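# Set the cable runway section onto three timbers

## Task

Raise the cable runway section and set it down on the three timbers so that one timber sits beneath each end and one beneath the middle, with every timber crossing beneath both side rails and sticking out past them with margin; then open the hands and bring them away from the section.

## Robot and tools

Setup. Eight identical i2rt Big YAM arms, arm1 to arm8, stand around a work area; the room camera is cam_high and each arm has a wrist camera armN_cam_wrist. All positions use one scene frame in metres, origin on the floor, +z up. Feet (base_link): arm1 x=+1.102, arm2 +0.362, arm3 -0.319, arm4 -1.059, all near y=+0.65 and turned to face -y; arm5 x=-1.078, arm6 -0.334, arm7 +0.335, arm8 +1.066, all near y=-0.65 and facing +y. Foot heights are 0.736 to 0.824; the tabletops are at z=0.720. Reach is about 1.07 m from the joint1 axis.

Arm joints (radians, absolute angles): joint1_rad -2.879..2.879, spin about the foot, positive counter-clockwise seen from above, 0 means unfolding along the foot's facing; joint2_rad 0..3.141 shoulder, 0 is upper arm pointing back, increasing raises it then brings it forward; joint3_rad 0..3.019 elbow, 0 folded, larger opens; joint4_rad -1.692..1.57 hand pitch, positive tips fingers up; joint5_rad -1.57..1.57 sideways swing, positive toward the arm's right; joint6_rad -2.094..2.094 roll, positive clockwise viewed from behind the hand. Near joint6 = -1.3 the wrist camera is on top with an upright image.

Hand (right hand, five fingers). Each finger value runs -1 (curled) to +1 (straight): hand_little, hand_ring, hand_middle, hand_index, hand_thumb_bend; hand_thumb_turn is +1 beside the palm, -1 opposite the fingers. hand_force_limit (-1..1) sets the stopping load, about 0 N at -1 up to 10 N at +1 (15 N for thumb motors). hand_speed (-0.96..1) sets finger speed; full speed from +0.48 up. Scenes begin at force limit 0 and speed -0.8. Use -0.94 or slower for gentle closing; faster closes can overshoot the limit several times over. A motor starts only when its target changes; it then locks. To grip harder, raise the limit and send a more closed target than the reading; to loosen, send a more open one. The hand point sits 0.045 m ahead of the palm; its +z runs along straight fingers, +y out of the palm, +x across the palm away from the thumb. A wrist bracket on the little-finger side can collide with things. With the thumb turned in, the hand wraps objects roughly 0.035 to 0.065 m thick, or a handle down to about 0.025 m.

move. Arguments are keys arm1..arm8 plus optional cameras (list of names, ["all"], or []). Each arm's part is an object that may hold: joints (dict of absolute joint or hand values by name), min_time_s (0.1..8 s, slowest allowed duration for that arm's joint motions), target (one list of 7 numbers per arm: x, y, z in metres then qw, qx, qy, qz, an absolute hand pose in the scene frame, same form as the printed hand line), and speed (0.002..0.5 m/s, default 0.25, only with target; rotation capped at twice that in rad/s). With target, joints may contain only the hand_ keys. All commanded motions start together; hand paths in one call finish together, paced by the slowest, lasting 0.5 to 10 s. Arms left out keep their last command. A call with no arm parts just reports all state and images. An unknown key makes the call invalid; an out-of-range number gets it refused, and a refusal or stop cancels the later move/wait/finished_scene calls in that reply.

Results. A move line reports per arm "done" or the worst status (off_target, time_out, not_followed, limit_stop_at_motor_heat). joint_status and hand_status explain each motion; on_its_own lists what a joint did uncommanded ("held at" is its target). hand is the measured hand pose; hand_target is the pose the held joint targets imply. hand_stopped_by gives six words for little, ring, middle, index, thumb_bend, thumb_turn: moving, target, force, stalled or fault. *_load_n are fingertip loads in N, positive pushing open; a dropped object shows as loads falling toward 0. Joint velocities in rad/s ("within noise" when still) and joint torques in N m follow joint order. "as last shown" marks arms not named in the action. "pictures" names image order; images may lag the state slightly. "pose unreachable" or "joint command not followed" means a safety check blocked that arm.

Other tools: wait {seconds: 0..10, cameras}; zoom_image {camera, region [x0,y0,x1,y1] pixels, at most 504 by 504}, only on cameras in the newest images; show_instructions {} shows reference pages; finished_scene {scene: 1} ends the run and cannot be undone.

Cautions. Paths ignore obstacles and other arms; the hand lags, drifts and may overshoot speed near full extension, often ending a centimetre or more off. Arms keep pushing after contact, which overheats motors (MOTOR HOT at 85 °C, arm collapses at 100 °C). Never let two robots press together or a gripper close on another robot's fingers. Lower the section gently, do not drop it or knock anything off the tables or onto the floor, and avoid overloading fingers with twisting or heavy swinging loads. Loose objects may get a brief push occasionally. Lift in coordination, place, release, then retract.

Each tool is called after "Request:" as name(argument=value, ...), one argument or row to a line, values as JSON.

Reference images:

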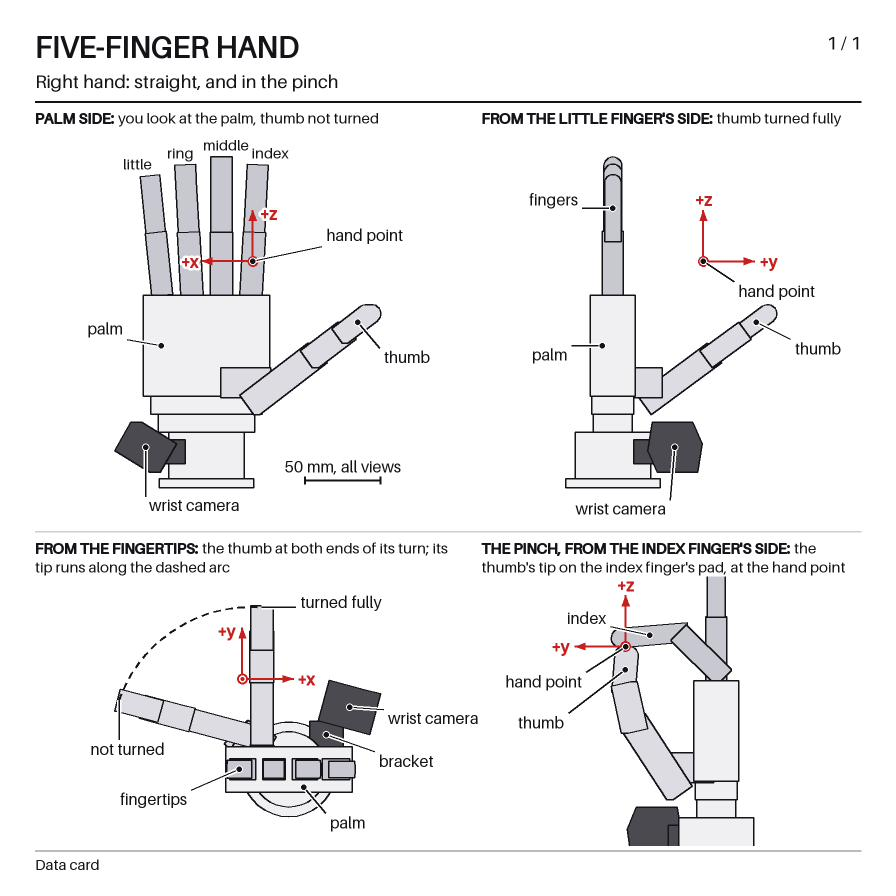

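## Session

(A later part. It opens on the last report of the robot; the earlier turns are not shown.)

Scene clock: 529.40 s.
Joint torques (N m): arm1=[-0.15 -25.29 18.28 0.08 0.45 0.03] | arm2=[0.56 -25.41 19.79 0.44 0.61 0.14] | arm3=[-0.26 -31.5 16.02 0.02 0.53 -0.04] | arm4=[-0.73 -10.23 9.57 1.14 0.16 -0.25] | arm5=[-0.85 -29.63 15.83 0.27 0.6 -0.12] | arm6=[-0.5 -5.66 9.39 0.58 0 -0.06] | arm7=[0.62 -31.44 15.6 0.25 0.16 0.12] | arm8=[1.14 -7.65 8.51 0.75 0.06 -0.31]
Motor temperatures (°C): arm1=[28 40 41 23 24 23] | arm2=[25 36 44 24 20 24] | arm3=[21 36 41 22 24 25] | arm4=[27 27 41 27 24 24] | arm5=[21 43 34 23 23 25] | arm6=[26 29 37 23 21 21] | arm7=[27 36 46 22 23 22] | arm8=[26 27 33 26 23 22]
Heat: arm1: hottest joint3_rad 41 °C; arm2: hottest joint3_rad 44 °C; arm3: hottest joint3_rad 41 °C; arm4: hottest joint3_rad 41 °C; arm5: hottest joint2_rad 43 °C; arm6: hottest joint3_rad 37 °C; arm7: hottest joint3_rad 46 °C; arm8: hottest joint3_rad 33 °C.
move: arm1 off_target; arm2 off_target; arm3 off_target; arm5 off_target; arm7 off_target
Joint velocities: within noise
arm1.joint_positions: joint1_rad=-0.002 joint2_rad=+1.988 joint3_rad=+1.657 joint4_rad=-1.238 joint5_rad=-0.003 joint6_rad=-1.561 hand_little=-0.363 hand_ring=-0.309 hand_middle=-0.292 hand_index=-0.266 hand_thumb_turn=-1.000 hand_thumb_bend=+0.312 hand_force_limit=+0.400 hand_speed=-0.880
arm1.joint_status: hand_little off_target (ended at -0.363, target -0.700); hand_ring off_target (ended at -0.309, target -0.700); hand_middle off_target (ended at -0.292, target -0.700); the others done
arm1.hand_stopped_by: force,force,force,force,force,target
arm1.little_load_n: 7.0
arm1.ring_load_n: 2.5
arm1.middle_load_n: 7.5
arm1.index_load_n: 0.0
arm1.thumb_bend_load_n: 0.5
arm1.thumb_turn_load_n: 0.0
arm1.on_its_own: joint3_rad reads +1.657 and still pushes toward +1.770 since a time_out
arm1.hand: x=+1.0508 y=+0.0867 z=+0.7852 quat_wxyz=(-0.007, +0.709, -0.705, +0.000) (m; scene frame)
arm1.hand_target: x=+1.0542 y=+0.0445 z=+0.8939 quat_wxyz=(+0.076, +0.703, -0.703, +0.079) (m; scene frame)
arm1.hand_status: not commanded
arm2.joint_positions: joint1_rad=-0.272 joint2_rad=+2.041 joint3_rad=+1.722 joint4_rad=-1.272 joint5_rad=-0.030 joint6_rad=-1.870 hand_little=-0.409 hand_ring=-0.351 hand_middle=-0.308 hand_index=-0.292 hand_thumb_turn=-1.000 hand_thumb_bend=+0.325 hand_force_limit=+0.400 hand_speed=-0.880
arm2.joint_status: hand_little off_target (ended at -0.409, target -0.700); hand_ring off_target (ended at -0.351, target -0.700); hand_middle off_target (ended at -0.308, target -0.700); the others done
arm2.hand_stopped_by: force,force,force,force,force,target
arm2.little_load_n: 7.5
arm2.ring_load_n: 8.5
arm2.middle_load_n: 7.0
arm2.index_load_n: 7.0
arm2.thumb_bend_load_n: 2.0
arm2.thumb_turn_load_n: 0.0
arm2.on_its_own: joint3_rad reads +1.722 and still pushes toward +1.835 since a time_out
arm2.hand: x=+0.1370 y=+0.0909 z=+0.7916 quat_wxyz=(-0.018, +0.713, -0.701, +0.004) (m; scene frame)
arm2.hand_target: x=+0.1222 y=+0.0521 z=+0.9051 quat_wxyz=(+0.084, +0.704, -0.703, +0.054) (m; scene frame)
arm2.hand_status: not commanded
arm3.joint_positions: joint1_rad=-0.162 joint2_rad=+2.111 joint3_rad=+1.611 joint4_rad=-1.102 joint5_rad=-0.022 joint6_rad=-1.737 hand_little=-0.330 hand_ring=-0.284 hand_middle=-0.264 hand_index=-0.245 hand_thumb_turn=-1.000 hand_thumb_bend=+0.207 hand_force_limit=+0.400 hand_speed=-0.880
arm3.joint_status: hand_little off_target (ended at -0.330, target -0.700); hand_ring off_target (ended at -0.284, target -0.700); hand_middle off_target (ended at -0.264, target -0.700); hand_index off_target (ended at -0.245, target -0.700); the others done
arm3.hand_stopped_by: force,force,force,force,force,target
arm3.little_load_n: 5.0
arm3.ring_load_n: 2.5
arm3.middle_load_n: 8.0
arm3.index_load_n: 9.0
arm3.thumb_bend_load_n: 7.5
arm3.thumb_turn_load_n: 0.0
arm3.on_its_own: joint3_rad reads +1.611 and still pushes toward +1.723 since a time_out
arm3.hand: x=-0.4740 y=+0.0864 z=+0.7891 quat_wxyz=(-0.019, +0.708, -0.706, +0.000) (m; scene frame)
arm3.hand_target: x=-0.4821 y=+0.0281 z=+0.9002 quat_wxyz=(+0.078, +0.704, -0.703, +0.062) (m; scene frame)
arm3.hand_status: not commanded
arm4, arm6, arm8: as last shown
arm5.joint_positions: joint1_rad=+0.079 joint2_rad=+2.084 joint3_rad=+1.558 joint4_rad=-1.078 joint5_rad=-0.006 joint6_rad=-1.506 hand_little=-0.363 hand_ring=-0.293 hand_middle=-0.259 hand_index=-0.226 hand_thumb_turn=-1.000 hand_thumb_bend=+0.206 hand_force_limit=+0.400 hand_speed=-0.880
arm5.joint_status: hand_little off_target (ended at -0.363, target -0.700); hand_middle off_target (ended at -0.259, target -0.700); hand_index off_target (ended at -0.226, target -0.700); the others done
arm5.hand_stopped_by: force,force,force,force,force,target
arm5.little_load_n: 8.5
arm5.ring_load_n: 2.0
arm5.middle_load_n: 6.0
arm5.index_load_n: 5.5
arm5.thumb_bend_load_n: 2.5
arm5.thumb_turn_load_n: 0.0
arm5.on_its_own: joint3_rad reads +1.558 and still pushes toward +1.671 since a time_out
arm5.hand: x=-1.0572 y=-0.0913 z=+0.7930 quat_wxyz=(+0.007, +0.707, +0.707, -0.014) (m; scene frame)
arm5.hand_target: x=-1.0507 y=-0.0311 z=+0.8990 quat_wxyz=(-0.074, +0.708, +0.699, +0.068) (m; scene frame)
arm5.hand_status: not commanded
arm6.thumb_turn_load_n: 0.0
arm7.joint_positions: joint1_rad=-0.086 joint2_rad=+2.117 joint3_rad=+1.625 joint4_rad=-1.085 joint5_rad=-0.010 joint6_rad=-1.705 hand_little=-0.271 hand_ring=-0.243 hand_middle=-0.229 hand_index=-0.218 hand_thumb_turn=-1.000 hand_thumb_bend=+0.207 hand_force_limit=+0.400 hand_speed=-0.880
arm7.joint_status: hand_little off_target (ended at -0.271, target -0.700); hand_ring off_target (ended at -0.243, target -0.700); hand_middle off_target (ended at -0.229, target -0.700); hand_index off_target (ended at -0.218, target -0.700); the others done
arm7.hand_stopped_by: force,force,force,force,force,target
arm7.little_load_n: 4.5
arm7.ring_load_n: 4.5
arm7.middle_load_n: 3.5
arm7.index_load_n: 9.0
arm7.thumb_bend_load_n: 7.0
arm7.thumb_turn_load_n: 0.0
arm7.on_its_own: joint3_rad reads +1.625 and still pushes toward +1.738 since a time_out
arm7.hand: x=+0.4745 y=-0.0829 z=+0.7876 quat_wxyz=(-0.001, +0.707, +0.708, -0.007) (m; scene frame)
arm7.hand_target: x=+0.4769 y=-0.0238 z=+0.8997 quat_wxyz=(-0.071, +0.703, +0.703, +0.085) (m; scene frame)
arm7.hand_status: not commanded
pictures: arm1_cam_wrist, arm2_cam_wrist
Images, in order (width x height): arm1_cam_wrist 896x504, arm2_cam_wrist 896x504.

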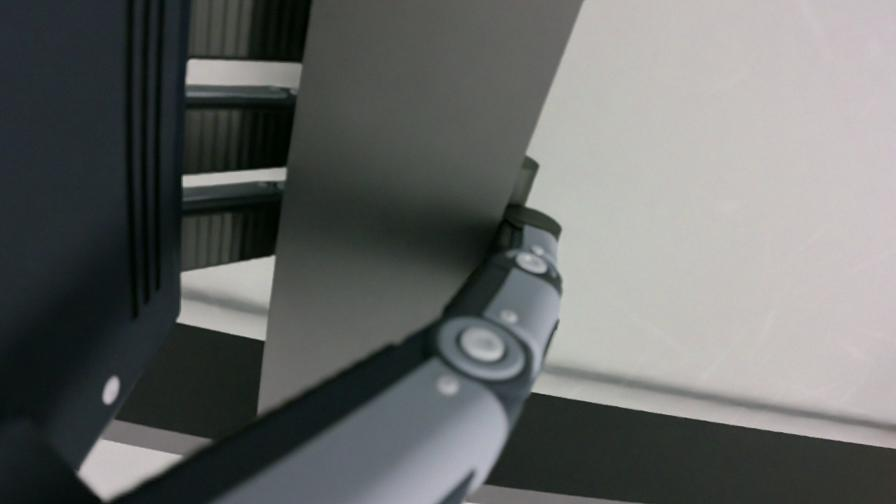

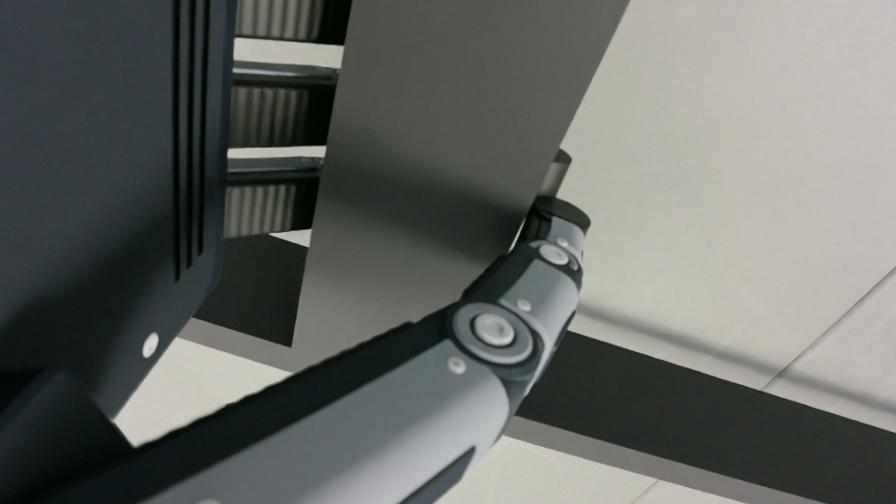

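Request:
move(
  arm1={"joints": {"joint2_rad": 1.788, "joint3_rad": 1.790, "joint4_rad": -1.27}, "min_time_s": 2},
  arm2={"joints": {"joint2_rad": 1.845, "joint3_rad": 1.850, "joint4_rad": -1.30}, "min_time_s": 2},
  arm7={"joints": {"joint2_rad": 1.917, "joint3_rad": 1.755, "joint4_rad": -1.115}, "min_time_s": 2},
  cameras=["arm1_cam_wrist", "arm7_cam_wrist"],
)

Scene clock: 574.87 s.
Joint torques (N m): arm1=[-0.15 -29.33 18.45 -0.68 0.51 0.06] | arm2=[0.62 -29.86 19.85 -0.38 0.71 0.12] | arm3=[-0.21 -31.5 15.71 0.01 0.53 -0.04] | arm4=[-0.73 -10.29 9.58 1.13 0.17 -0.25] | arm5=[-1.08 -29.63 15.76 0.17 0.67 -0.13] | arm6=[-0.21 -6.01 9.42 0.61 0 -0.06] | arm7=[0.62 -36.31 15.77 -0.85 0.21 0.11] | arm8=[1.08 -7.65 8.53 0.77 0.06 -0.3]
Motor temperatures (°C): arm1=[27 44 47 23 24 23] | arm2=[25 39 48 23 20 24] | arm3=[21 38 47 22 24 25] | arm4=[27 27 41 27 24 24] | arm5=[21 44 40 23 24 25] | arm6=[25 29 37 23 21 21] | arm7=[27 38 56 22 23 22] | arm8=[26 27 33 25 23 22]
Heat: arm1: hottest joint3_rad 47 °C; arm2: hottest joint3_rad 48 °C; arm3: hottest joint3_rad 47 °C; arm4: hottest joint3_rad 41 °C; arm5: hottest joint2_rad 44 °C; arm6: hottest joint3_rad 37 °C; arm7: hottest joint3_rad 56 °C; arm8: hottest joint3_rad 33 °C.
move: arm1 time_out; arm2 time_out; arm7 time_out
Joint velocities: within noise
arm1.joint_positions: joint1_rad=-0.003 joint2_rad=+1.964 joint3_rad=+1.657 joint4_rad=-1.253 joint5_rad=-0.006 joint6_rad=-1.561 hand_little=-0.363 hand_ring=-0.309 hand_middle=-0.292 hand_index=-0.266 hand_thumb_turn=-1.000 hand_thumb_bend=+0.312 hand_force_limit=+0.400 hand_speed=-0.880
arm1.joint_status: joint2_rad time_out (moved -0.024 of -0.200); joint3_rad time_out (moved +0.000 of +0.133); the others done
arm1.hand_stopped_by: force,force,force,force,force,target
arm1.little_load_n: 9.5
arm1.ring_load_n: 4.0
arm1.middle_load_n: 7.0
arm1.index_load_n: 0.5
arm1.thumb_bend_load_n: 1.0
arm1.thumb_turn_load_n: 0.0
arm1.on_its_own: joint2_rad reads +1.964 and still pushes toward +1.788 since a time_out; joint3_rad reads +1.657 and still pushes toward +1.770 since a time_out
arm1.hand: x=+1.0507 y=+0.0892 z=+0.7984 quat_wxyz=(-0.005, +0.709, -0.705, +0.004) (m; scene frame)
arm1.hand_target: x=+1.0538 y=+0.0572 z=+0.9406 quat_wxyz=(+0.092, +0.700, -0.701, +0.097) (m; scene frame)
arm1.hand_status: not commanded
arm2.joint_positions: joint1_rad=-0.272 joint2_rad=+2.027 joint3_rad=+1.722 joint4_rad=-1.277 joint5_rad=-0.033 joint6_rad=-1.872 hand_little=-0.409 hand_ring=-0.351 hand_middle=-0.308 hand_index=-0.292 hand_thumb_turn=-1.000 hand_thumb_bend=+0.325 hand_force_limit=+0.400 hand_speed=-0.880
arm2.joint_status: joint2_rad time_out (moved -0.014 of -0.196); joint3_rad time_out (moved +0.000 of +0.128); the others done
arm2.hand_stopped_by: force,force,force,force,force,target
arm2.little_load_n: 12.5
arm2.ring_load_n: 12.0
arm2.middle_load_n: 7.0
arm2.index_load_n: 6.5
arm2.thumb_bend_load_n: 2.0
arm2.thumb_turn_load_n: 0.0
arm2.on_its_own: joint2_rad reads +2.027 and still pushes toward +1.845 since a time_out; joint3_rad reads +1.722 and still pushes toward +1.835 since a time_out
arm2.hand: x=+0.1376 y=+0.0907 z=+0.7996 quat_wxyz=(-0.015, +0.714, -0.700, +0.008) (m; scene frame)
arm2.hand_target: x=+0.1256 y=+0.0622 z=+0.9530 quat_wxyz=(+0.108, +0.703, -0.700, +0.067) (m; scene frame)
arm2.hand_status: not commanded
arm3, arm5: as last shown
arm3.joint_positions: joint1_rad=-0.162 joint2_rad=+2.111 joint3_rad=+1.615 joint4_rad=-1.112 joint5_rad=-0.022 joint6_rad=-1.737 hand_little=-0.330 hand_ring=-0.284 hand_middle=-0.264 hand_index=-0.245 hand_thumb_turn=-1.000 hand_thumb_bend=+0.207 hand_force_limit=+0.400 hand_speed=-0.880
arm3.little_load_n: 4.0
arm3.ring_load_n: 2.0
arm3.middle_load_n: 7.5
arm3.on_its_own: joint3_rad reads +1.615 and still pushes toward +1.723 since a time_out
arm3.hand: x=-0.4738 y=+0.0876 z=+0.7906 quat_wxyz=(-0.022, +0.708, -0.706, -0.002) (m; scene frame)
arm3.hand_target: x=-0.4816 y=+0.0310 z=+0.8998 quat_wxyz=(+0.074, +0.704, -0.704, +0.059) (m; scene frame)
arm4.joint_positions: joint1_rad=-1.936 joint2_rad=+1.445 joint3_rad=+1.421 joint4_rad=-1.561 joint5_rad=-0.016 joint6_rad=-1.961 hand_little=-1.000 hand_ring=-1.000 hand_middle=-1.000 hand_index=-1.000 hand_thumb_turn=+1.000 hand_thumb_bend=+1.000 hand_force_limit=+0.000 hand_speed=-0.300
arm4.joint_status: not commanded
arm4.hand_stopped_by: target,target,target,target,target,target
arm4.little_load_n: 0.0
arm4.ring_load_n: 0.0
arm4.middle_load_n: 0.0
arm4.index_load_n: 0.0
arm4.thumb_bend_load_n: 0.0
arm4.thumb_turn_load_n: 0.0
arm4.hand: x=-1.4234 y=+0.8608 z=+0.9782 quat_wxyz=(-0.007, +0.010, -1.000, +0.008) (m; scene frame)
arm4.hand_target: x=-1.4304 y=+0.8681 z=+0.9804 quat_wxyz=(+0.002, +0.013, -1.000, +0.003) (m; scene frame)
arm4.hand_status: not commanded
arm5.joint_positions: joint1_rad=+0.078 joint2_rad=+2.084 joint3_rad=+1.558 joint4_rad=-1.076 joint5_rad=-0.007 joint6_rad=-1.507 hand_little=-0.363 hand_ring=-0.293 hand_middle=-0.259 hand_index=-0.226 hand_thumb_turn=-1.000 hand_thumb_bend=+0.206 hand_force_limit=+0.400 hand_speed=-0.880
arm5.little_load_n: 7.5
arm5.ring_load_n: 2.5
arm5.middle_load_n: 6.5
arm5.index_load_n: 8.0
arm5.thumb_turn_load_n: 0.5
arm5.on_its_own: joint3_rad reads +1.558 and still pushes toward +1.671 since a time_out
arm5.hand: x=-1.0573 y=-0.0908 z=+0.7928 quat_wxyz=(+0.006, +0.706, +0.708, -0.014) (m; scene frame)
arm5.hand_target: x=-1.0506 y=-0.0309 z=+0.8991 quat_wxyz=(-0.074, +0.707, +0.700, +0.069) (m; scene frame)
arm6.joint_positions: joint1_rad=-2.027 joint2_rad=+1.146 joint3_rad=+1.115 joint4_rad=-1.536 joint5_rad=-0.014 joint6_rad=-1.996 hand_little=-1.000 hand_ring=-1.000 hand_middle=-1.000 hand_index=-1.000 hand_thumb_turn=+1.000 hand_thumb_bend=+1.000 hand_force_limit=+0.000 hand_speed=-0.300
arm6.joint_status: not commanded
arm6.hand_stopped_by: target,target,target,target,target,target
arm6.little_load_n: 0.0
arm6.ring_load_n: 0.0
arm6.middle_load_n: 0.0
arm6.index_load_n: 0.0
arm6.thumb_bend_load_n: 0.0
arm6.thumb_turn_load_n: 0.0
arm6.hand: x=-0.0906 y=-0.8525 z=+0.9816 quat_wxyz=(-0.005, +0.999, -0.032, -0.002) (m; scene frame)
arm6.hand_target: x=-0.0848 y=-0.8583 z=+0.9803 quat_wxyz=(-0.002, +1.000, -0.029, +0.003) (m; scene frame)
arm6.hand_status: not commanded
arm7.joint_positions: joint1_rad=-0.086 joint2_rad=+2.103 joint3_rad=+1.625 joint4_rad=-1.088 joint5_rad=-0.011 joint6_rad=-1.706 hand_little=-0.271 hand_ring=-0.243 hand_middle=-0.229 hand_index=-0.218 hand_thumb_turn=-1.000 hand_thumb_bend=+0.207 hand_force_limit=+0.400 hand_speed=-0.880
arm7.joint_status: joint2_rad time_out (moved -0.014 of -0.200); joint3_rad time_out (moved +0.000 of +0.130); the others done
arm7.hand_stopped_by: force,force,force,force,force,target
arm7.little_load_n: 7.5
arm7.ring_load_n: 5.5
arm7.middle_load_n: 2.5
arm7.index_load_n: 5.5
arm7.thumb_bend_load_n: 6.5
arm7.thumb_turn_load_n: -0.5
arm7.on_its_own: joint2_rad reads +2.103 and still pushes toward +1.917 since a time_out; joint3_rad reads +1.625 and still pushes toward +1.738 since a time_out
arm7.hand: x=+0.4744 y=-0.0813 z=+0.7956 quat_wxyz=(-0.005, +0.706, +0.708, -0.003) (m; scene frame)
arm7.hand_target: x=+0.4763 y=-0.0295 z=+0.9487 quat_wxyz=(-0.087, +0.700, +0.701, +0.105) (m; scene frame)
arm7.hand_status: not commanded
arm8.joint_positions: joint1_rad=-2.045 joint2_rad=+1.315 joint3_rad=+1.133 joint4_rad=-1.404 joint5_rad=-0.020 joint6_rad=-1.973 hand_little=-1.000 hand_ring=-1.000 hand_middle=-1.000 hand_index=-1.000 hand_thumb_turn=+1.000 hand_thumb_bend=+1.000 hand_force_limit=+0.000 hand_speed=-0.300
arm8.joint_status: not commanded
arm8.hand_stopped_by: target,target,target,target,target,target
arm8.little_load_n: 0.0
arm8.ring_load_n: 0.0
arm8.middle_load_n: 0.0
arm8.index_load_n: 0.0
arm8.thumb_bend_load_n: 0.0
arm8.thumb_turn_load_n: 0.0
arm8.hand: x=+1.3651 y=-0.8520 z=+0.9823 quat_wxyz=(-0.005, +1.000, -0.011, -0.001) (m; scene frame)
arm8.hand_target: x=+1.3701 y=-0.8581 z=+0.9799 quat_wxyz=(-0.003, +1.000, -0.005, +0.002) (m; scene frame)
arm8.hand_status: not commanded
pictures: arm1_cam_wrist, arm7_cam_wrist
Images, in order (width x height): arm1_cam_wrist 896x504, arm7_cam_wrist 896x504.

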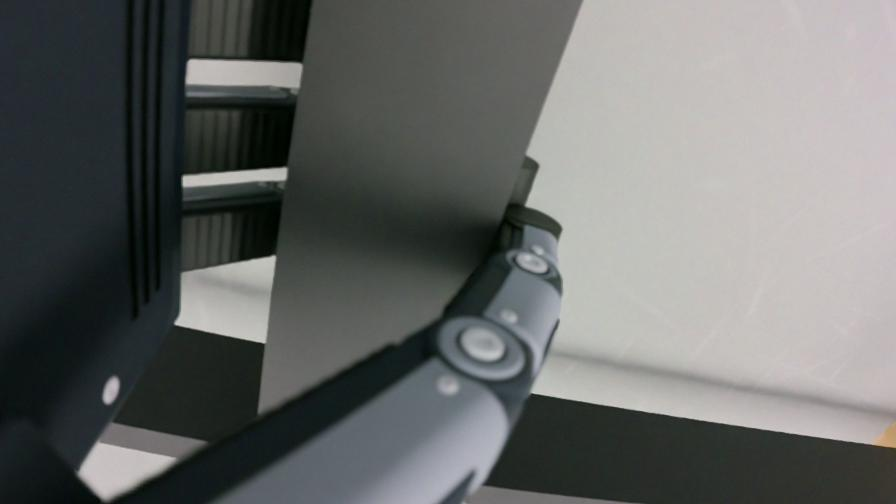

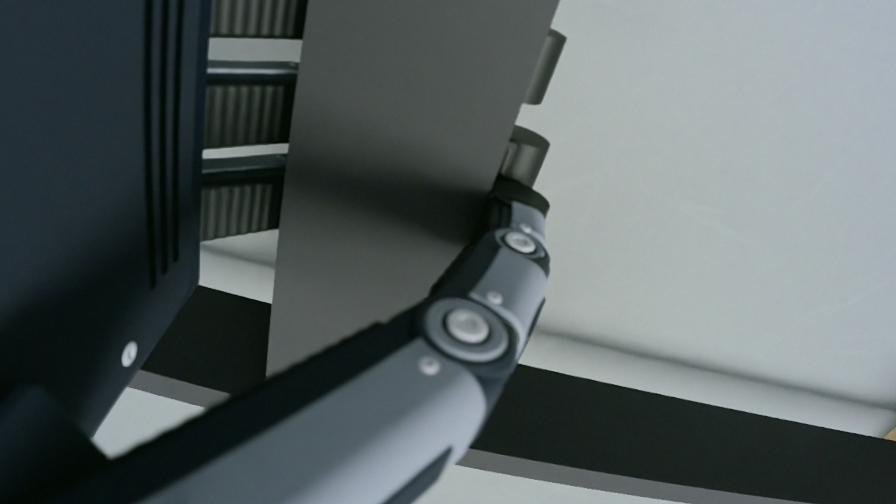

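Request:
move(
  arm8={"target": [1.375, -0.862, 0.765, 0, 1, 0, 0], "speed": 0.2},
  arm6={"target": [-0.082, -0.862, 0.765, 0, 0.9996, -0.0288, 0], "speed": 0.2},
  arm4={"target": [-1.435, 0.872, 0.765, 0, -0.0166, 0.9999, 0], "speed": 0.2},
  cameras=["arm8_cam_wrist", "arm6_cam_wrist", "arm4_cam_wrist"],
)

Scene clock: 594.40 s.
Joint torques (N m): arm1=[-0.15 -29.27 18.37 -0.7 0.51 0.06] | arm2=[0.67 -29.98 19.78 -0.38 0.72 0.14] | arm3=[-0.26 -31.56 15.71 0.01 0.53 -0.04] | arm4=[-0.56 -11.11 6.45 1.25 0.23 -0.25] | arm5=[-0.97 -29.68 15.73 0.2 0.66 -0.11] | arm6=[-0.15 -6.65 7.12 0.58 0.2 -0.02] | arm7=[0.79 -36.25 15.64 -0.94 0.24 0.09] | arm8=[1.73 -9.05 5.45 0.79 0.19 -0.31]
Motor temperatures (°C): arm1=[27 46 49 23 24 23] | arm2=[25 41 50 23 20 24] | arm3=[21 38 46 22 24 25] | arm4=[26 27 40 27 24 24] | arm5=[21 45 42 23 24 25] | arm6=[25 29 37 23 21 21] | arm7=[27 40 58 22 23 22] | arm8=[26 27 33 25 23 22]
Heat: arm1: hottest joint3_rad 49 °C; arm2: hottest joint3_rad 50 °C; arm3: hottest joint3_rad 46 °C; arm4: hottest joint3_rad 40 °C; arm5: hottest joint2_rad 45 °C; arm6: hottest joint3_rad 37 °C; arm7: hottest joint3_rad 58 °C; arm8: hottest joint3_rad 33 °C.
move: arm4 done; arm6 done; arm8 done
Joint velocities: within noise
arm1, arm2, arm3, arm5, arm7: as last shown
arm1.middle_load_n: 7.5
arm1.index_load_n: 0.0
arm1.thumb_turn_load_n: -0.5
arm1.on_its_own: joint2_rad reads +1.964 and still pushes toward +1.788 since a time_out; joint3_rad reads +1.657 and still pushes toward +1.770 since a time_out
arm2.on_its_own: joint2_rad reads +2.027 and still pushes toward +1.845 since a time_out; joint3_rad reads +1.722 and still pushes toward +1.835 since a time_out
arm3.thumb_bend_load_n: 8.0
arm3.on_its_own: joint3_rad reads +1.615 and still pushes toward +1.723 since a time_out
arm4.joint_positions: joint1_rad=-1.936 joint2_rad=+1.628 joint3_rad=+1.059 joint4_rad=-0.995 joint5_rad=-0.010 joint6_rad=-1.965 hand_little=-1.000 hand_ring=-1.000 hand_middle=-1.000 hand_index=-1.000 hand_thumb_turn=+1.000 hand_thumb_bend=+1.000 hand_force_limit=+0.000 hand_speed=-0.300
arm4.joint_status: not commanded
arm4.hand_stopped_by: target,target,target,target,target,target
arm4.little_load_n: 0.0
arm4.ring_load_n: 0.0
arm4.middle_load_n: 0.0
arm4.index_load_n: 0.0
arm4.thumb_bend_load_n: 0.0
arm4.thumb_turn_load_n: 0.0
arm4.hand: x=-1.4360 y=+0.8684 z=+0.7721 quat_wxyz=(+0.002, +0.012, -1.000, +0.001) (m; scene frame)
arm4.hand_target: x=-1.4351 y=+0.8720 z=+0.7651 quat_wxyz=(+0.000, +0.017, -1.000, +0.000) (m; scene frame)
arm4.hand_status: done (0.008 m and 0.6 deg from the pose sent, 0.214 m and 1.5 deg at the start)
arm5.index_load_n: 7.5
arm5.thumb_bend_load_n: 2.0
arm5.thumb_turn_load_n: 0.0
arm5.on_its_own: joint3_rad reads +1.558 and still pushes toward +1.671 since a time_out
arm6.joint_positions: joint1_rad=-2.027 joint2_rad=+1.382 joint3_rad=+0.716 joint4_rad=-0.896 joint5_rad=-0.011 joint6_rad=-1.996 hand_little=-1.000 hand_ring=-1.000 hand_middle=-1.000 hand_index=-1.000 hand_thumb_turn=+1.000 hand_thumb_bend=+1.000 hand_force_limit=+0.000 hand_speed=-0.300
arm6.joint_status: not commanded
arm6.hand_stopped_by: target,target,target,target,target,target
arm6.little_load_n: 0.0
arm6.ring_load_n: 0.0
arm6.middle_load_n: 0.0
arm6.index_load_n: 0.0
arm6.thumb_bend_load_n: 0.0
arm6.thumb_turn_load_n: 0.0
arm6.hand: x=-0.0852 y=-0.8578 z=+0.7689 quat_wxyz=(-0.003, +0.999, -0.032, -0.001) (m; scene frame)
arm6.hand_target: x=-0.0820 y=-0.8619 z=+0.7651 quat_wxyz=(+0.000, +1.000, -0.029, +0.000) (m; scene frame)
arm6.hand_status: done (0.007 m and 0.5 deg from the pose sent, 0.217 m and 0.7 deg at the start)
arm7.thumb_turn_load_n: 0.0
arm7.on_its_own: joint2_rad reads +2.103 and still pushes toward +1.917 since a time_out; joint3_rad reads +1.625 and still pushes toward +1.738 since a time_out
arm8.joint_positions: joint1_rad=-2.045 joint2_rad=+1.615 joint3_rad=+0.822 joint4_rad=-0.782 joint5_rad=-0.017 joint6_rad=-1.976 hand_little=-1.000 hand_ring=-1.000 hand_middle=-1.000 hand_index=-1.000 hand_thumb_turn=+1.000 hand_thumb_bend=+1.000 hand_force_limit=+0.000 hand_speed=-0.300
arm8.joint_status: not commanded
arm8.hand_stopped_by: target,target,target,target,target,target
arm8.little_load_n: 0.0
arm8.ring_load_n: 0.0
arm8.middle_load_n: 0.0
arm8.index_load_n: 0.0
arm8.thumb_bend_load_n: 0.0
arm8.thumb_turn_load_n: 0.0
arm8.hand: x=+1.3753 y=-0.8602 z=+0.7715 quat_wxyz=(-0.001, +1.000, -0.010, +0.004) (m; scene frame)
arm8.hand_target: x=+1.3751 y=-0.8617 z=+0.7651 quat_wxyz=(+0.000, +1.000, +0.000, +0.001) (m; scene frame)
arm8.hand_status: done (0.007 m and 1.2 deg from the pose sent, 0.218 m and 1.4 deg at the start)
pictures: arm4_cam_wrist, arm6_cam_wrist, arm8_cam_wrist
Images, in order (width x height): arm4_cam_wrist 896x504, arm6_cam_wrist 896x504, arm8_cam_wrist 896x504.

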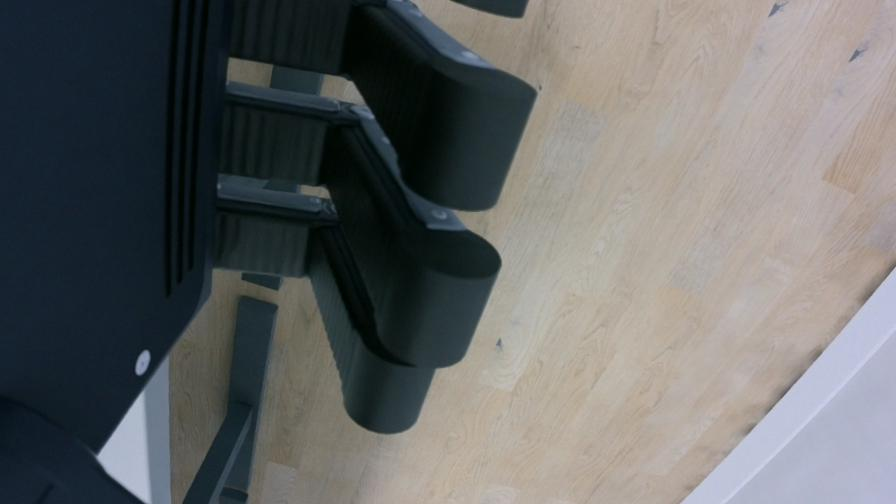

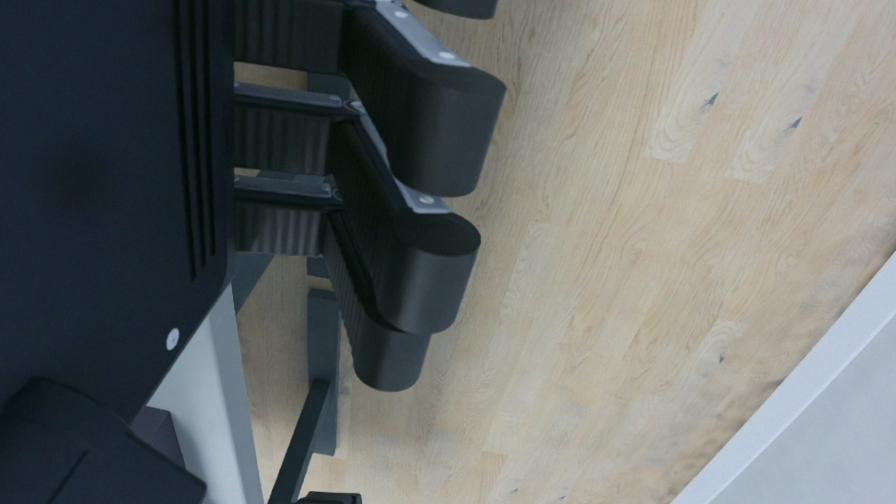

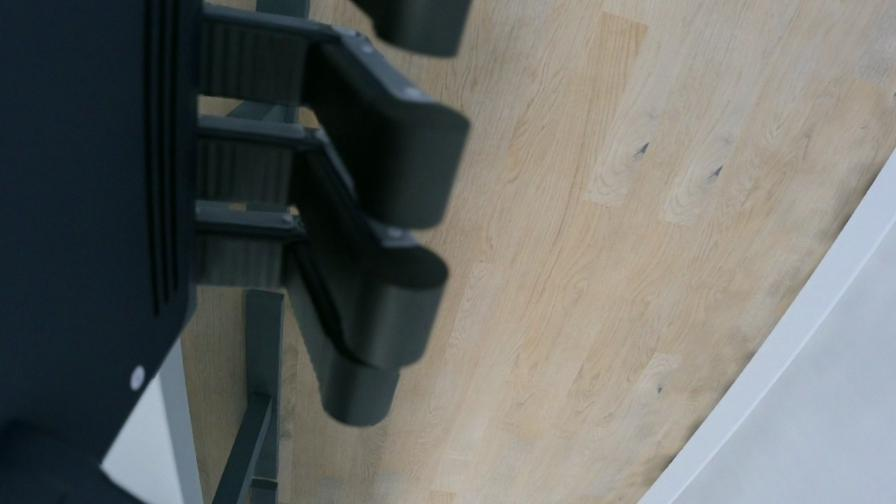

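Request:
move(
  arm1={"joints": {"joint2_rad": 1.785, "joint3_rad": 1.962, "joint4_rad": -1.474}, "min_time_s": 4},
  arm2={"joints": {"joint2_rad": 1.832, "joint3_rad": 2.043, "joint4_rad": -1.507}, "min_time_s": 4},
  arm3={"joints": {"joint2_rad": 1.860, "joint3_rad": 1.872, "joint4_rad": -1.325}, "min_time_s": 4},
  arm5={"joints": {"joint2_rad": 1.830, "joint3_rad": 1.815, "joint4_rad": -1.303}, "min_time_s": 4},
  arm7={"joints": {"joint2_rad": 1.866, "joint3_rad": 1.888, "joint4_rad": -1.309}, "min_time_s": 4},
  arm8={"target": [1.375, -0.79, 0.765, 0, 1, 0, 0], "speed": 0.1},
  arm6={"target": [-0.080, -0.79, 0.765, 0, 0.9996, -0.0288, 0], "speed": 0.1},
  arm4={"target": [-1.433, 0.795, 0.765, 0, -0.0166, 0.9999, 0], "speed": 0.1},
  cameras=["arm1_cam_wrist", "arm5_cam_wrist", "arm3_cam_wrist", "arm8_cam_wrist", "cam_high"],
)

Scene clock: 632.97 s.
Joint torques (N m): arm1=[-0.32 -28.98 21.67 -0.88 0.64 0.06] | arm2=[0.62 -29.04 24.72 -0.29 0.82 0.15] | arm3=[-0.26 -37.19 19.32 -0.34 0.53 -0.09] | arm4=[4.19 -12.04 5.63 0.88 -0.67 0.32] | arm5=[-0.91 -35.37 18.82 -1.24 0.79 -0.15] | arm6=[2.14 -9 6.3 0.23 -0.5 0.23] | arm7=[1.14 -36.54 19 -1.09 0.25 0.09] | arm8=[4.84 -11.46 4.25 0.43 -0.71 0.34]
Motor temperatures (°C): arm1=[27 48 56 23 25 23] | arm2=[25 46 57 23 21 24] | arm3=[21 42 49 22 24 25] | arm4=[26 27 37 27 25 24] | arm5=[21 46 47 23 24 25] | arm6=[25 29 36 23 21 21] | arm7=[27 45 63 22 23 22] | arm8=[26 27 31 25 23 22]
Heat: arm1: hottest joint3_rad 56 °C; arm2: hottest joint3_rad 57 °C; arm3: hottest joint3_rad 49 °C; arm4: hottest joint3_rad 37 °C; arm5: hottest joint3_rad 47 °C; arm6: hottest joint3_rad 36 °C; arm7: hottest joint3_rad 63 °C; arm8: hottest joint3_rad 31 °C.
move: arm1 time_out; arm2 time_out; arm3 time_out; arm4 moving; arm5 time_out; arm6 moving; arm7 time_out; arm8 moving
Joint velocities: within noise
arm1.joint_positions: joint1_rad=-0.003 joint2_rad=+1.952 joint3_rad=+1.805 joint4_rad=-1.449 joint5_rad=-0.009 joint6_rad=-1.560 hand_little=-0.363 hand_ring=-0.309 hand_middle=-0.292 hand_index=-0.266 hand_thumb_turn=-1.000 hand_thumb_bend=+0.312 hand_force_limit=+0.400 hand_speed=-0.880
arm1.joint_status: joint2_rad time_out (moved -0.012 of -0.179); joint3_rad time_out (moved +0.148 of +0.305); the others done
arm1.hand_stopped_by: force,force,force,force,force,target
arm1.little_load_n: 7.0
arm1.ring_load_n: 3.0
arm1.middle_load_n: 8.5
arm1.index_load_n: 1.5
arm1.thumb_bend_load_n: 0.0
arm1.thumb_turn_load_n: 0.0
arm1.on_its_own: joint2_rad reads +1.952 and still pushes toward +1.785 since a time_out; joint3_rad reads +1.805 and still pushes toward +1.918 since a time_out
arm1.hand: x=+1.0509 y=+0.0884 z=+0.8617 quat_wxyz=(-0.019, +0.708, -0.706, -0.008) (m; scene frame)
arm1.hand_target: x=+1.0530 y=+0.0746 z=+0.9971 quat_wxyz=(+0.075, +0.702, -0.703, +0.079) (m; scene frame)
arm1.hand_status: not commanded
arm2.joint_positions: joint1_rad=-0.272 joint2_rad=+2.000 joint3_rad=+1.866 joint4_rad=-1.489 joint5_rad=-0.035 joint6_rad=-1.869 hand_little=-0.409 hand_ring=-0.351 hand_middle=-0.308 hand_index=-0.292 hand_thumb_turn=-1.000 hand_thumb_bend=+0.325 hand_force_limit=+0.400 hand_speed=-0.880
arm2.joint_status: joint2_rad time_out (moved -0.027 of -0.195); joint3_rad time_out (moved +0.143 of +0.321); the others done
arm2.hand_stopped_by: force,force,force,force,force,target
arm2.little_load_n: 7.0
arm2.ring_load_n: 9.5
arm2.middle_load_n: 7.5
arm2.index_load_n: 11.5
arm2.thumb_bend_load_n: 1.5
arm2.thumb_turn_load_n: 0.5
arm2.on_its_own: joint2_rad reads +2.000 and still pushes toward +1.832 since a time_out; joint3_rad reads +1.866 and still pushes toward +1.978 since a time_out
arm2.hand: x=+0.1397 y=+0.0954 z=+0.8702 quat_wxyz=(-0.033, +0.712, -0.701, -0.001) (m; scene frame)
arm2.hand_target: x=+0.1320 y=+0.0833 z=+1.0123 quat_wxyz=(+0.085, +0.704, -0.703, +0.055) (m; scene frame)
arm2.hand_status: not commanded
arm3.joint_positions: joint1_rad=-0.162 joint2_rad=+2.044 joint3_rad=+1.717 joint4_rad=-1.318 joint5_rad=-0.022 joint6_rad=-1.722 hand_little=-0.331 hand_ring=-0.284 hand_middle=-0.264 hand_index=-0.245 hand_thumb_turn=-1.000 hand_thumb_bend=+0.207 hand_force_limit=+0.400 hand_speed=-0.880
arm3.joint_status: joint2_rad time_out (moved -0.067 of -0.251); joint3_rad time_out (moved +0.103 of +0.257); the others done
arm3.hand_stopped_by: force,force,force,force,force,target
arm3.little_load_n: 0.5
arm3.ring_load_n: 0.0
arm3.middle_load_n: 8.0
arm3.index_load_n: 10.0
arm3.thumb_bend_load_n: 6.5
arm3.thumb_turn_load_n: 0.0
arm3.on_its_own: joint2_rad reads +2.044 and still pushes toward +1.860 since a time_out; joint3_rad reads +1.717 and still pushes toward +1.830 since a time_out
arm3.hand: x=-0.4728 y=+0.0923 z=+0.8674 quat_wxyz=(-0.036, +0.702, -0.712, -0.012) (m; scene frame)
arm3.hand_target: x=-0.4778 y=+0.0545 z=+1.0163 quat_wxyz=(+0.084, +0.700, -0.706, +0.067) (m; scene frame)
arm3.hand_status: not commanded
arm4.joint_positions: joint1_rad=-1.835 joint2_rad=+1.591 joint3_rad=+0.996 joint4_rad=-0.959 joint5_rad=+0.029 joint6_rad=-1.863 hand_little=-1.000 hand_ring=-1.000 hand_middle=-1.000 hand_index=-1.000 hand_thumb_turn=+1.000 hand_thumb_bend=+1.000 hand_force_limit=+0.000 hand_speed=-0.300
arm4.joint_status: not commanded
arm4.hand_stopped_by: target,target,target,target,target,target
arm4.little_load_n: 0.0
arm4.ring_load_n: 0.0
arm4.middle_load_n: 0.0
arm4.index_load_n: 0.0
arm4.thumb_bend_load_n: 0.0
arm4.thumb_turn_load_n: 0.0
arm4.hand: x=-1.4311 y=+0.8292 z=+0.7690 quat_wxyz=(+0.000, +0.011, -1.000, -0.018) (m; scene frame)
arm4.hand_target: x=-1.4350 y=+0.8001 z=+0.7656 quat_wxyz=(+0.003, +0.022, -1.000, -0.008) (m; scene frame)
arm4.hand_status: moving (0.034 m and 2.1 deg from the pose sent, 0.074 m and 0.6 deg at the start)
arm5.joint_positions: joint1_rad=+0.077 joint2_rad=+2.018 joint3_rad=+1.663 joint4_rad=-1.269 joint5_rad=-0.012 joint6_rad=-1.504 hand_little=-0.364 hand_ring=-0.293 hand_middle=-0.259 hand_index=-0.225 hand_thumb_turn=-1.000 hand_thumb_bend=+0.206 hand_force_limit=+0.400 hand_speed=-0.880
arm5.joint_status: joint2_rad time_out (moved -0.066 of -0.254); joint3_rad time_out (moved +0.105 of +0.257); the others done
arm5.hand_stopped_by: force,force,force,force,force,target
arm5.little_load_n: 0.0
arm5.ring_load_n: 0.0
arm5.middle_load_n: 6.5
arm5.index_load_n: 16.0
arm5.thumb_bend_load_n: 3.0
arm5.thumb_turn_load_n: 0.5
arm5.on_its_own: joint2_rad reads +2.018 and still pushes toward +1.830 since a time_out; joint3_rad reads +1.663 and still pushes toward +1.776 since a time_out
arm5.hand: x=-1.0571 y=-0.0896 z=+0.8679 quat_wxyz=(+0.013, +0.708, +0.706, -0.023) (m; scene frame)
arm5.hand_target: x=-1.0486 y=-0.0571 z=+1.0142 quat_wxyz=(-0.079, +0.707, +0.699, +0.073) (m; scene frame)
arm5.hand_status: not commanded
arm6.joint_positions: joint1_rad=-1.841 joint2_rad=+1.353 joint3_rad=+0.658 joint4_rad=-0.876 joint5_rad=+0.019 joint6_rad=-1.816 hand_little=-1.000 hand_ring=-1.000 hand_middle=-1.000 hand_index=-1.000 hand_thumb_turn=+1.000 hand_thumb_bend=+1.000 hand_force_limit=+0.000 hand_speed=-0.300
arm6.joint_status: not commanded
arm6.hand_stopped_by: target,target,target,target,target,target
arm6.little_load_n: 0.0
arm6.ring_load_n: 0.0
arm6.middle_load_n: 0.0
arm6.index_load_n: 0.0
arm6.thumb_bend_load_n: 0.0
arm6.thumb_turn_load_n: 0.0
arm6.hand: x=-0.0837 y=-0.8029 z=+0.7623 quat_wxyz=(+0.010, +0.999, -0.029, -0.009) (m; scene frame)
arm6.hand_target: x=-0.0772 y=-0.7938 z=+0.7655 quat_wxyz=(+0.007, +1.000, -0.024, +0.004) (m; scene frame)
arm6.hand_status: moving (0.014 m and 1.6 deg from the pose sent, 0.068 m and 0.5 deg at the start)
arm7.joint_positions: joint1_rad=-0.086 joint2_rad=+2.057 joint3_rad=+1.727 joint4_rad=-1.278 joint5_rad=-0.011 joint6_rad=-1.695 hand_little=-0.272 hand_ring=-0.243 hand_middle=-0.229 hand_index=-0.218 hand_thumb_turn=-1.000 hand_thumb_bend=+0.207 hand_force_limit=+0.400 hand_speed=-0.880
arm7.joint_status: joint2_rad time_out (moved -0.046 of -0.237); joint3_rad time_out (moved +0.102 of +0.263); the others done
arm7.hand_stopped_by: force,force,force,force,force,target
arm7.little_load_n: 0.0
arm7.ring_load_n: 0.0
arm7.middle_load_n: 1.0
arm7.index_load_n: 17.5
arm7.thumb_bend_load_n: 7.5
arm7.thumb_turn_load_n: 3.0
arm7.on_its_own: joint2_rad reads +2.057 and still pushes toward +1.866 since a time_out; joint3_rad reads +1.727 and still pushes toward +1.840 since a time_out
arm7.hand: x=+0.4739 y=-0.0846 z=+0.8602 quat_wxyz=(+0.007, +0.710, +0.704, -0.020) (m; scene frame)
arm7.hand_target: x=+0.4735 y=-0.0520 z=+1.0144 quat_wxyz=(-0.074, +0.706, +0.699, +0.089) (m; scene frame)
arm7.hand_status: not commanded
arm8.joint_positions: joint1_rad=-1.897 joint2_rad=+1.598 joint3_rad=+0.768 joint4_rad=-0.746 joint5_rad=+0.015 joint6_rad=-1.864 hand_little=-1.000 hand_ring=-1.000 hand_middle=-1.000 hand_index=-1.000 hand_thumb_turn=+1.000 hand_thumb_bend=+1.000 hand_force_limit=+0.000 hand_speed=-0.300
arm8.joint_status: not commanded
arm8.hand_stopped_by: target,target,target,target,target,target
arm8.little_load_n: 0.0
arm8.ring_load_n: 0.0
arm8.middle_load_n: 0.0
arm8.index_load_n: 0.0
arm8.thumb_bend_load_n: 0.0
arm8.thumb_turn_load_n: 0.0
arm8.hand: x=+1.3777 y=-0.8109 z=+0.7645 quat_wxyz=(+0.014, +1.000, +0.008, -0.003) (m; scene frame)
arm8.hand_target: x=+1.3776 y=-0.7944 z=+0.7654 quat_wxyz=(+0.007, +1.000, +0.005, +0.003) (m; scene frame)
arm8.hand_status: moving (0.021 m and 1.9 deg from the pose sent, 0.070 m and 1.2 deg at the start)
pictures: arm1_cam_wrist, arm3_cam_wrist, arm5_cam_wrist, arm8_cam_wrist, cam_high
Images, in order (width x height): arm1_cam_wrist 896x504, arm3_cam_wrist 896x504, arm5_cam_wrist 896x504, arm8_cam_wrist 896x504, cam_high 896x504.

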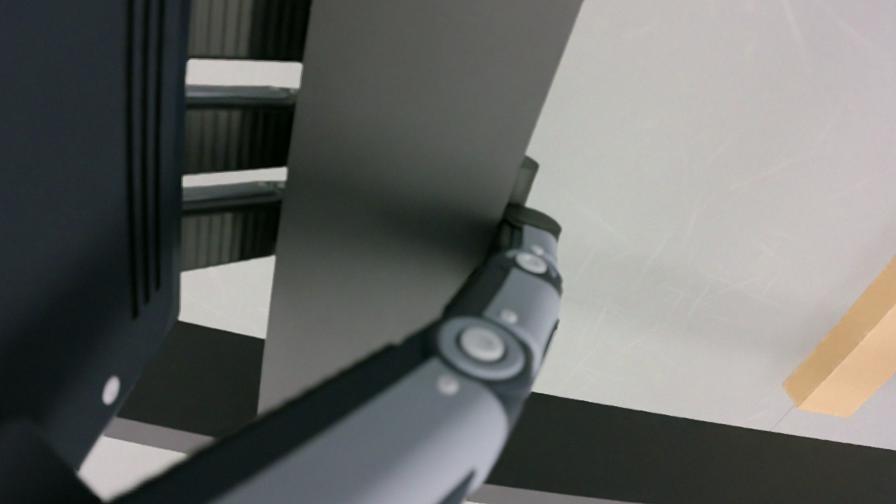

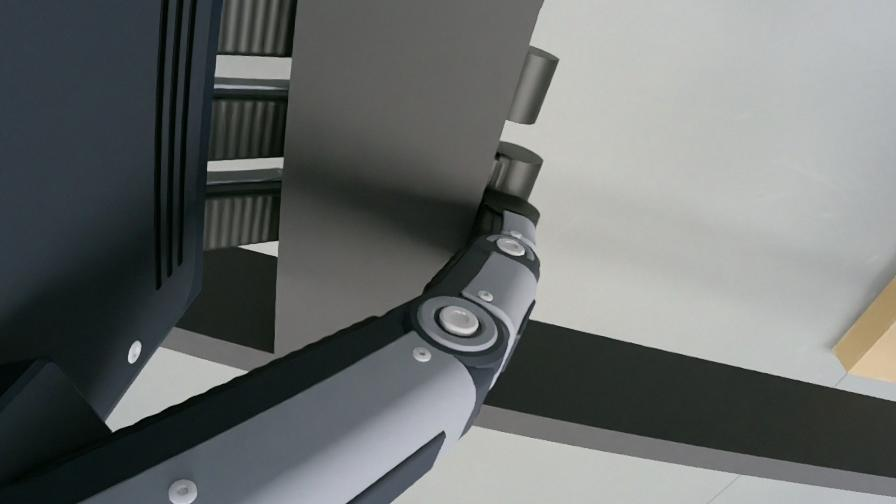

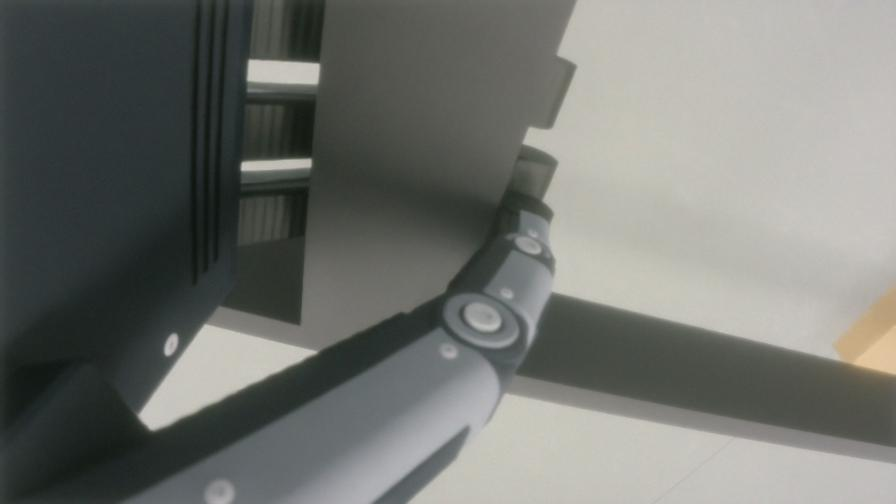

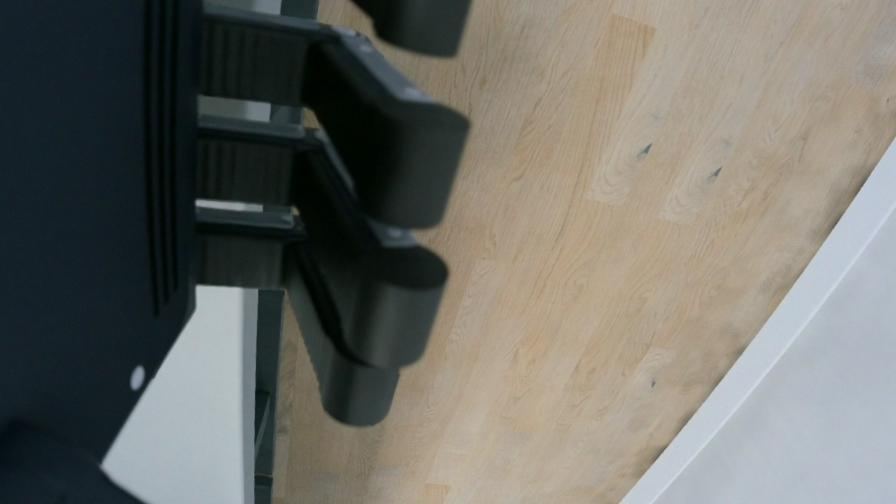

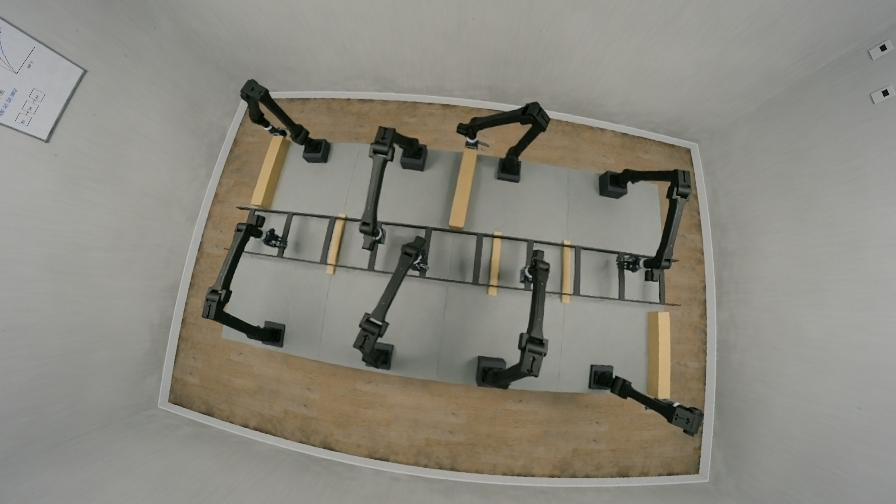

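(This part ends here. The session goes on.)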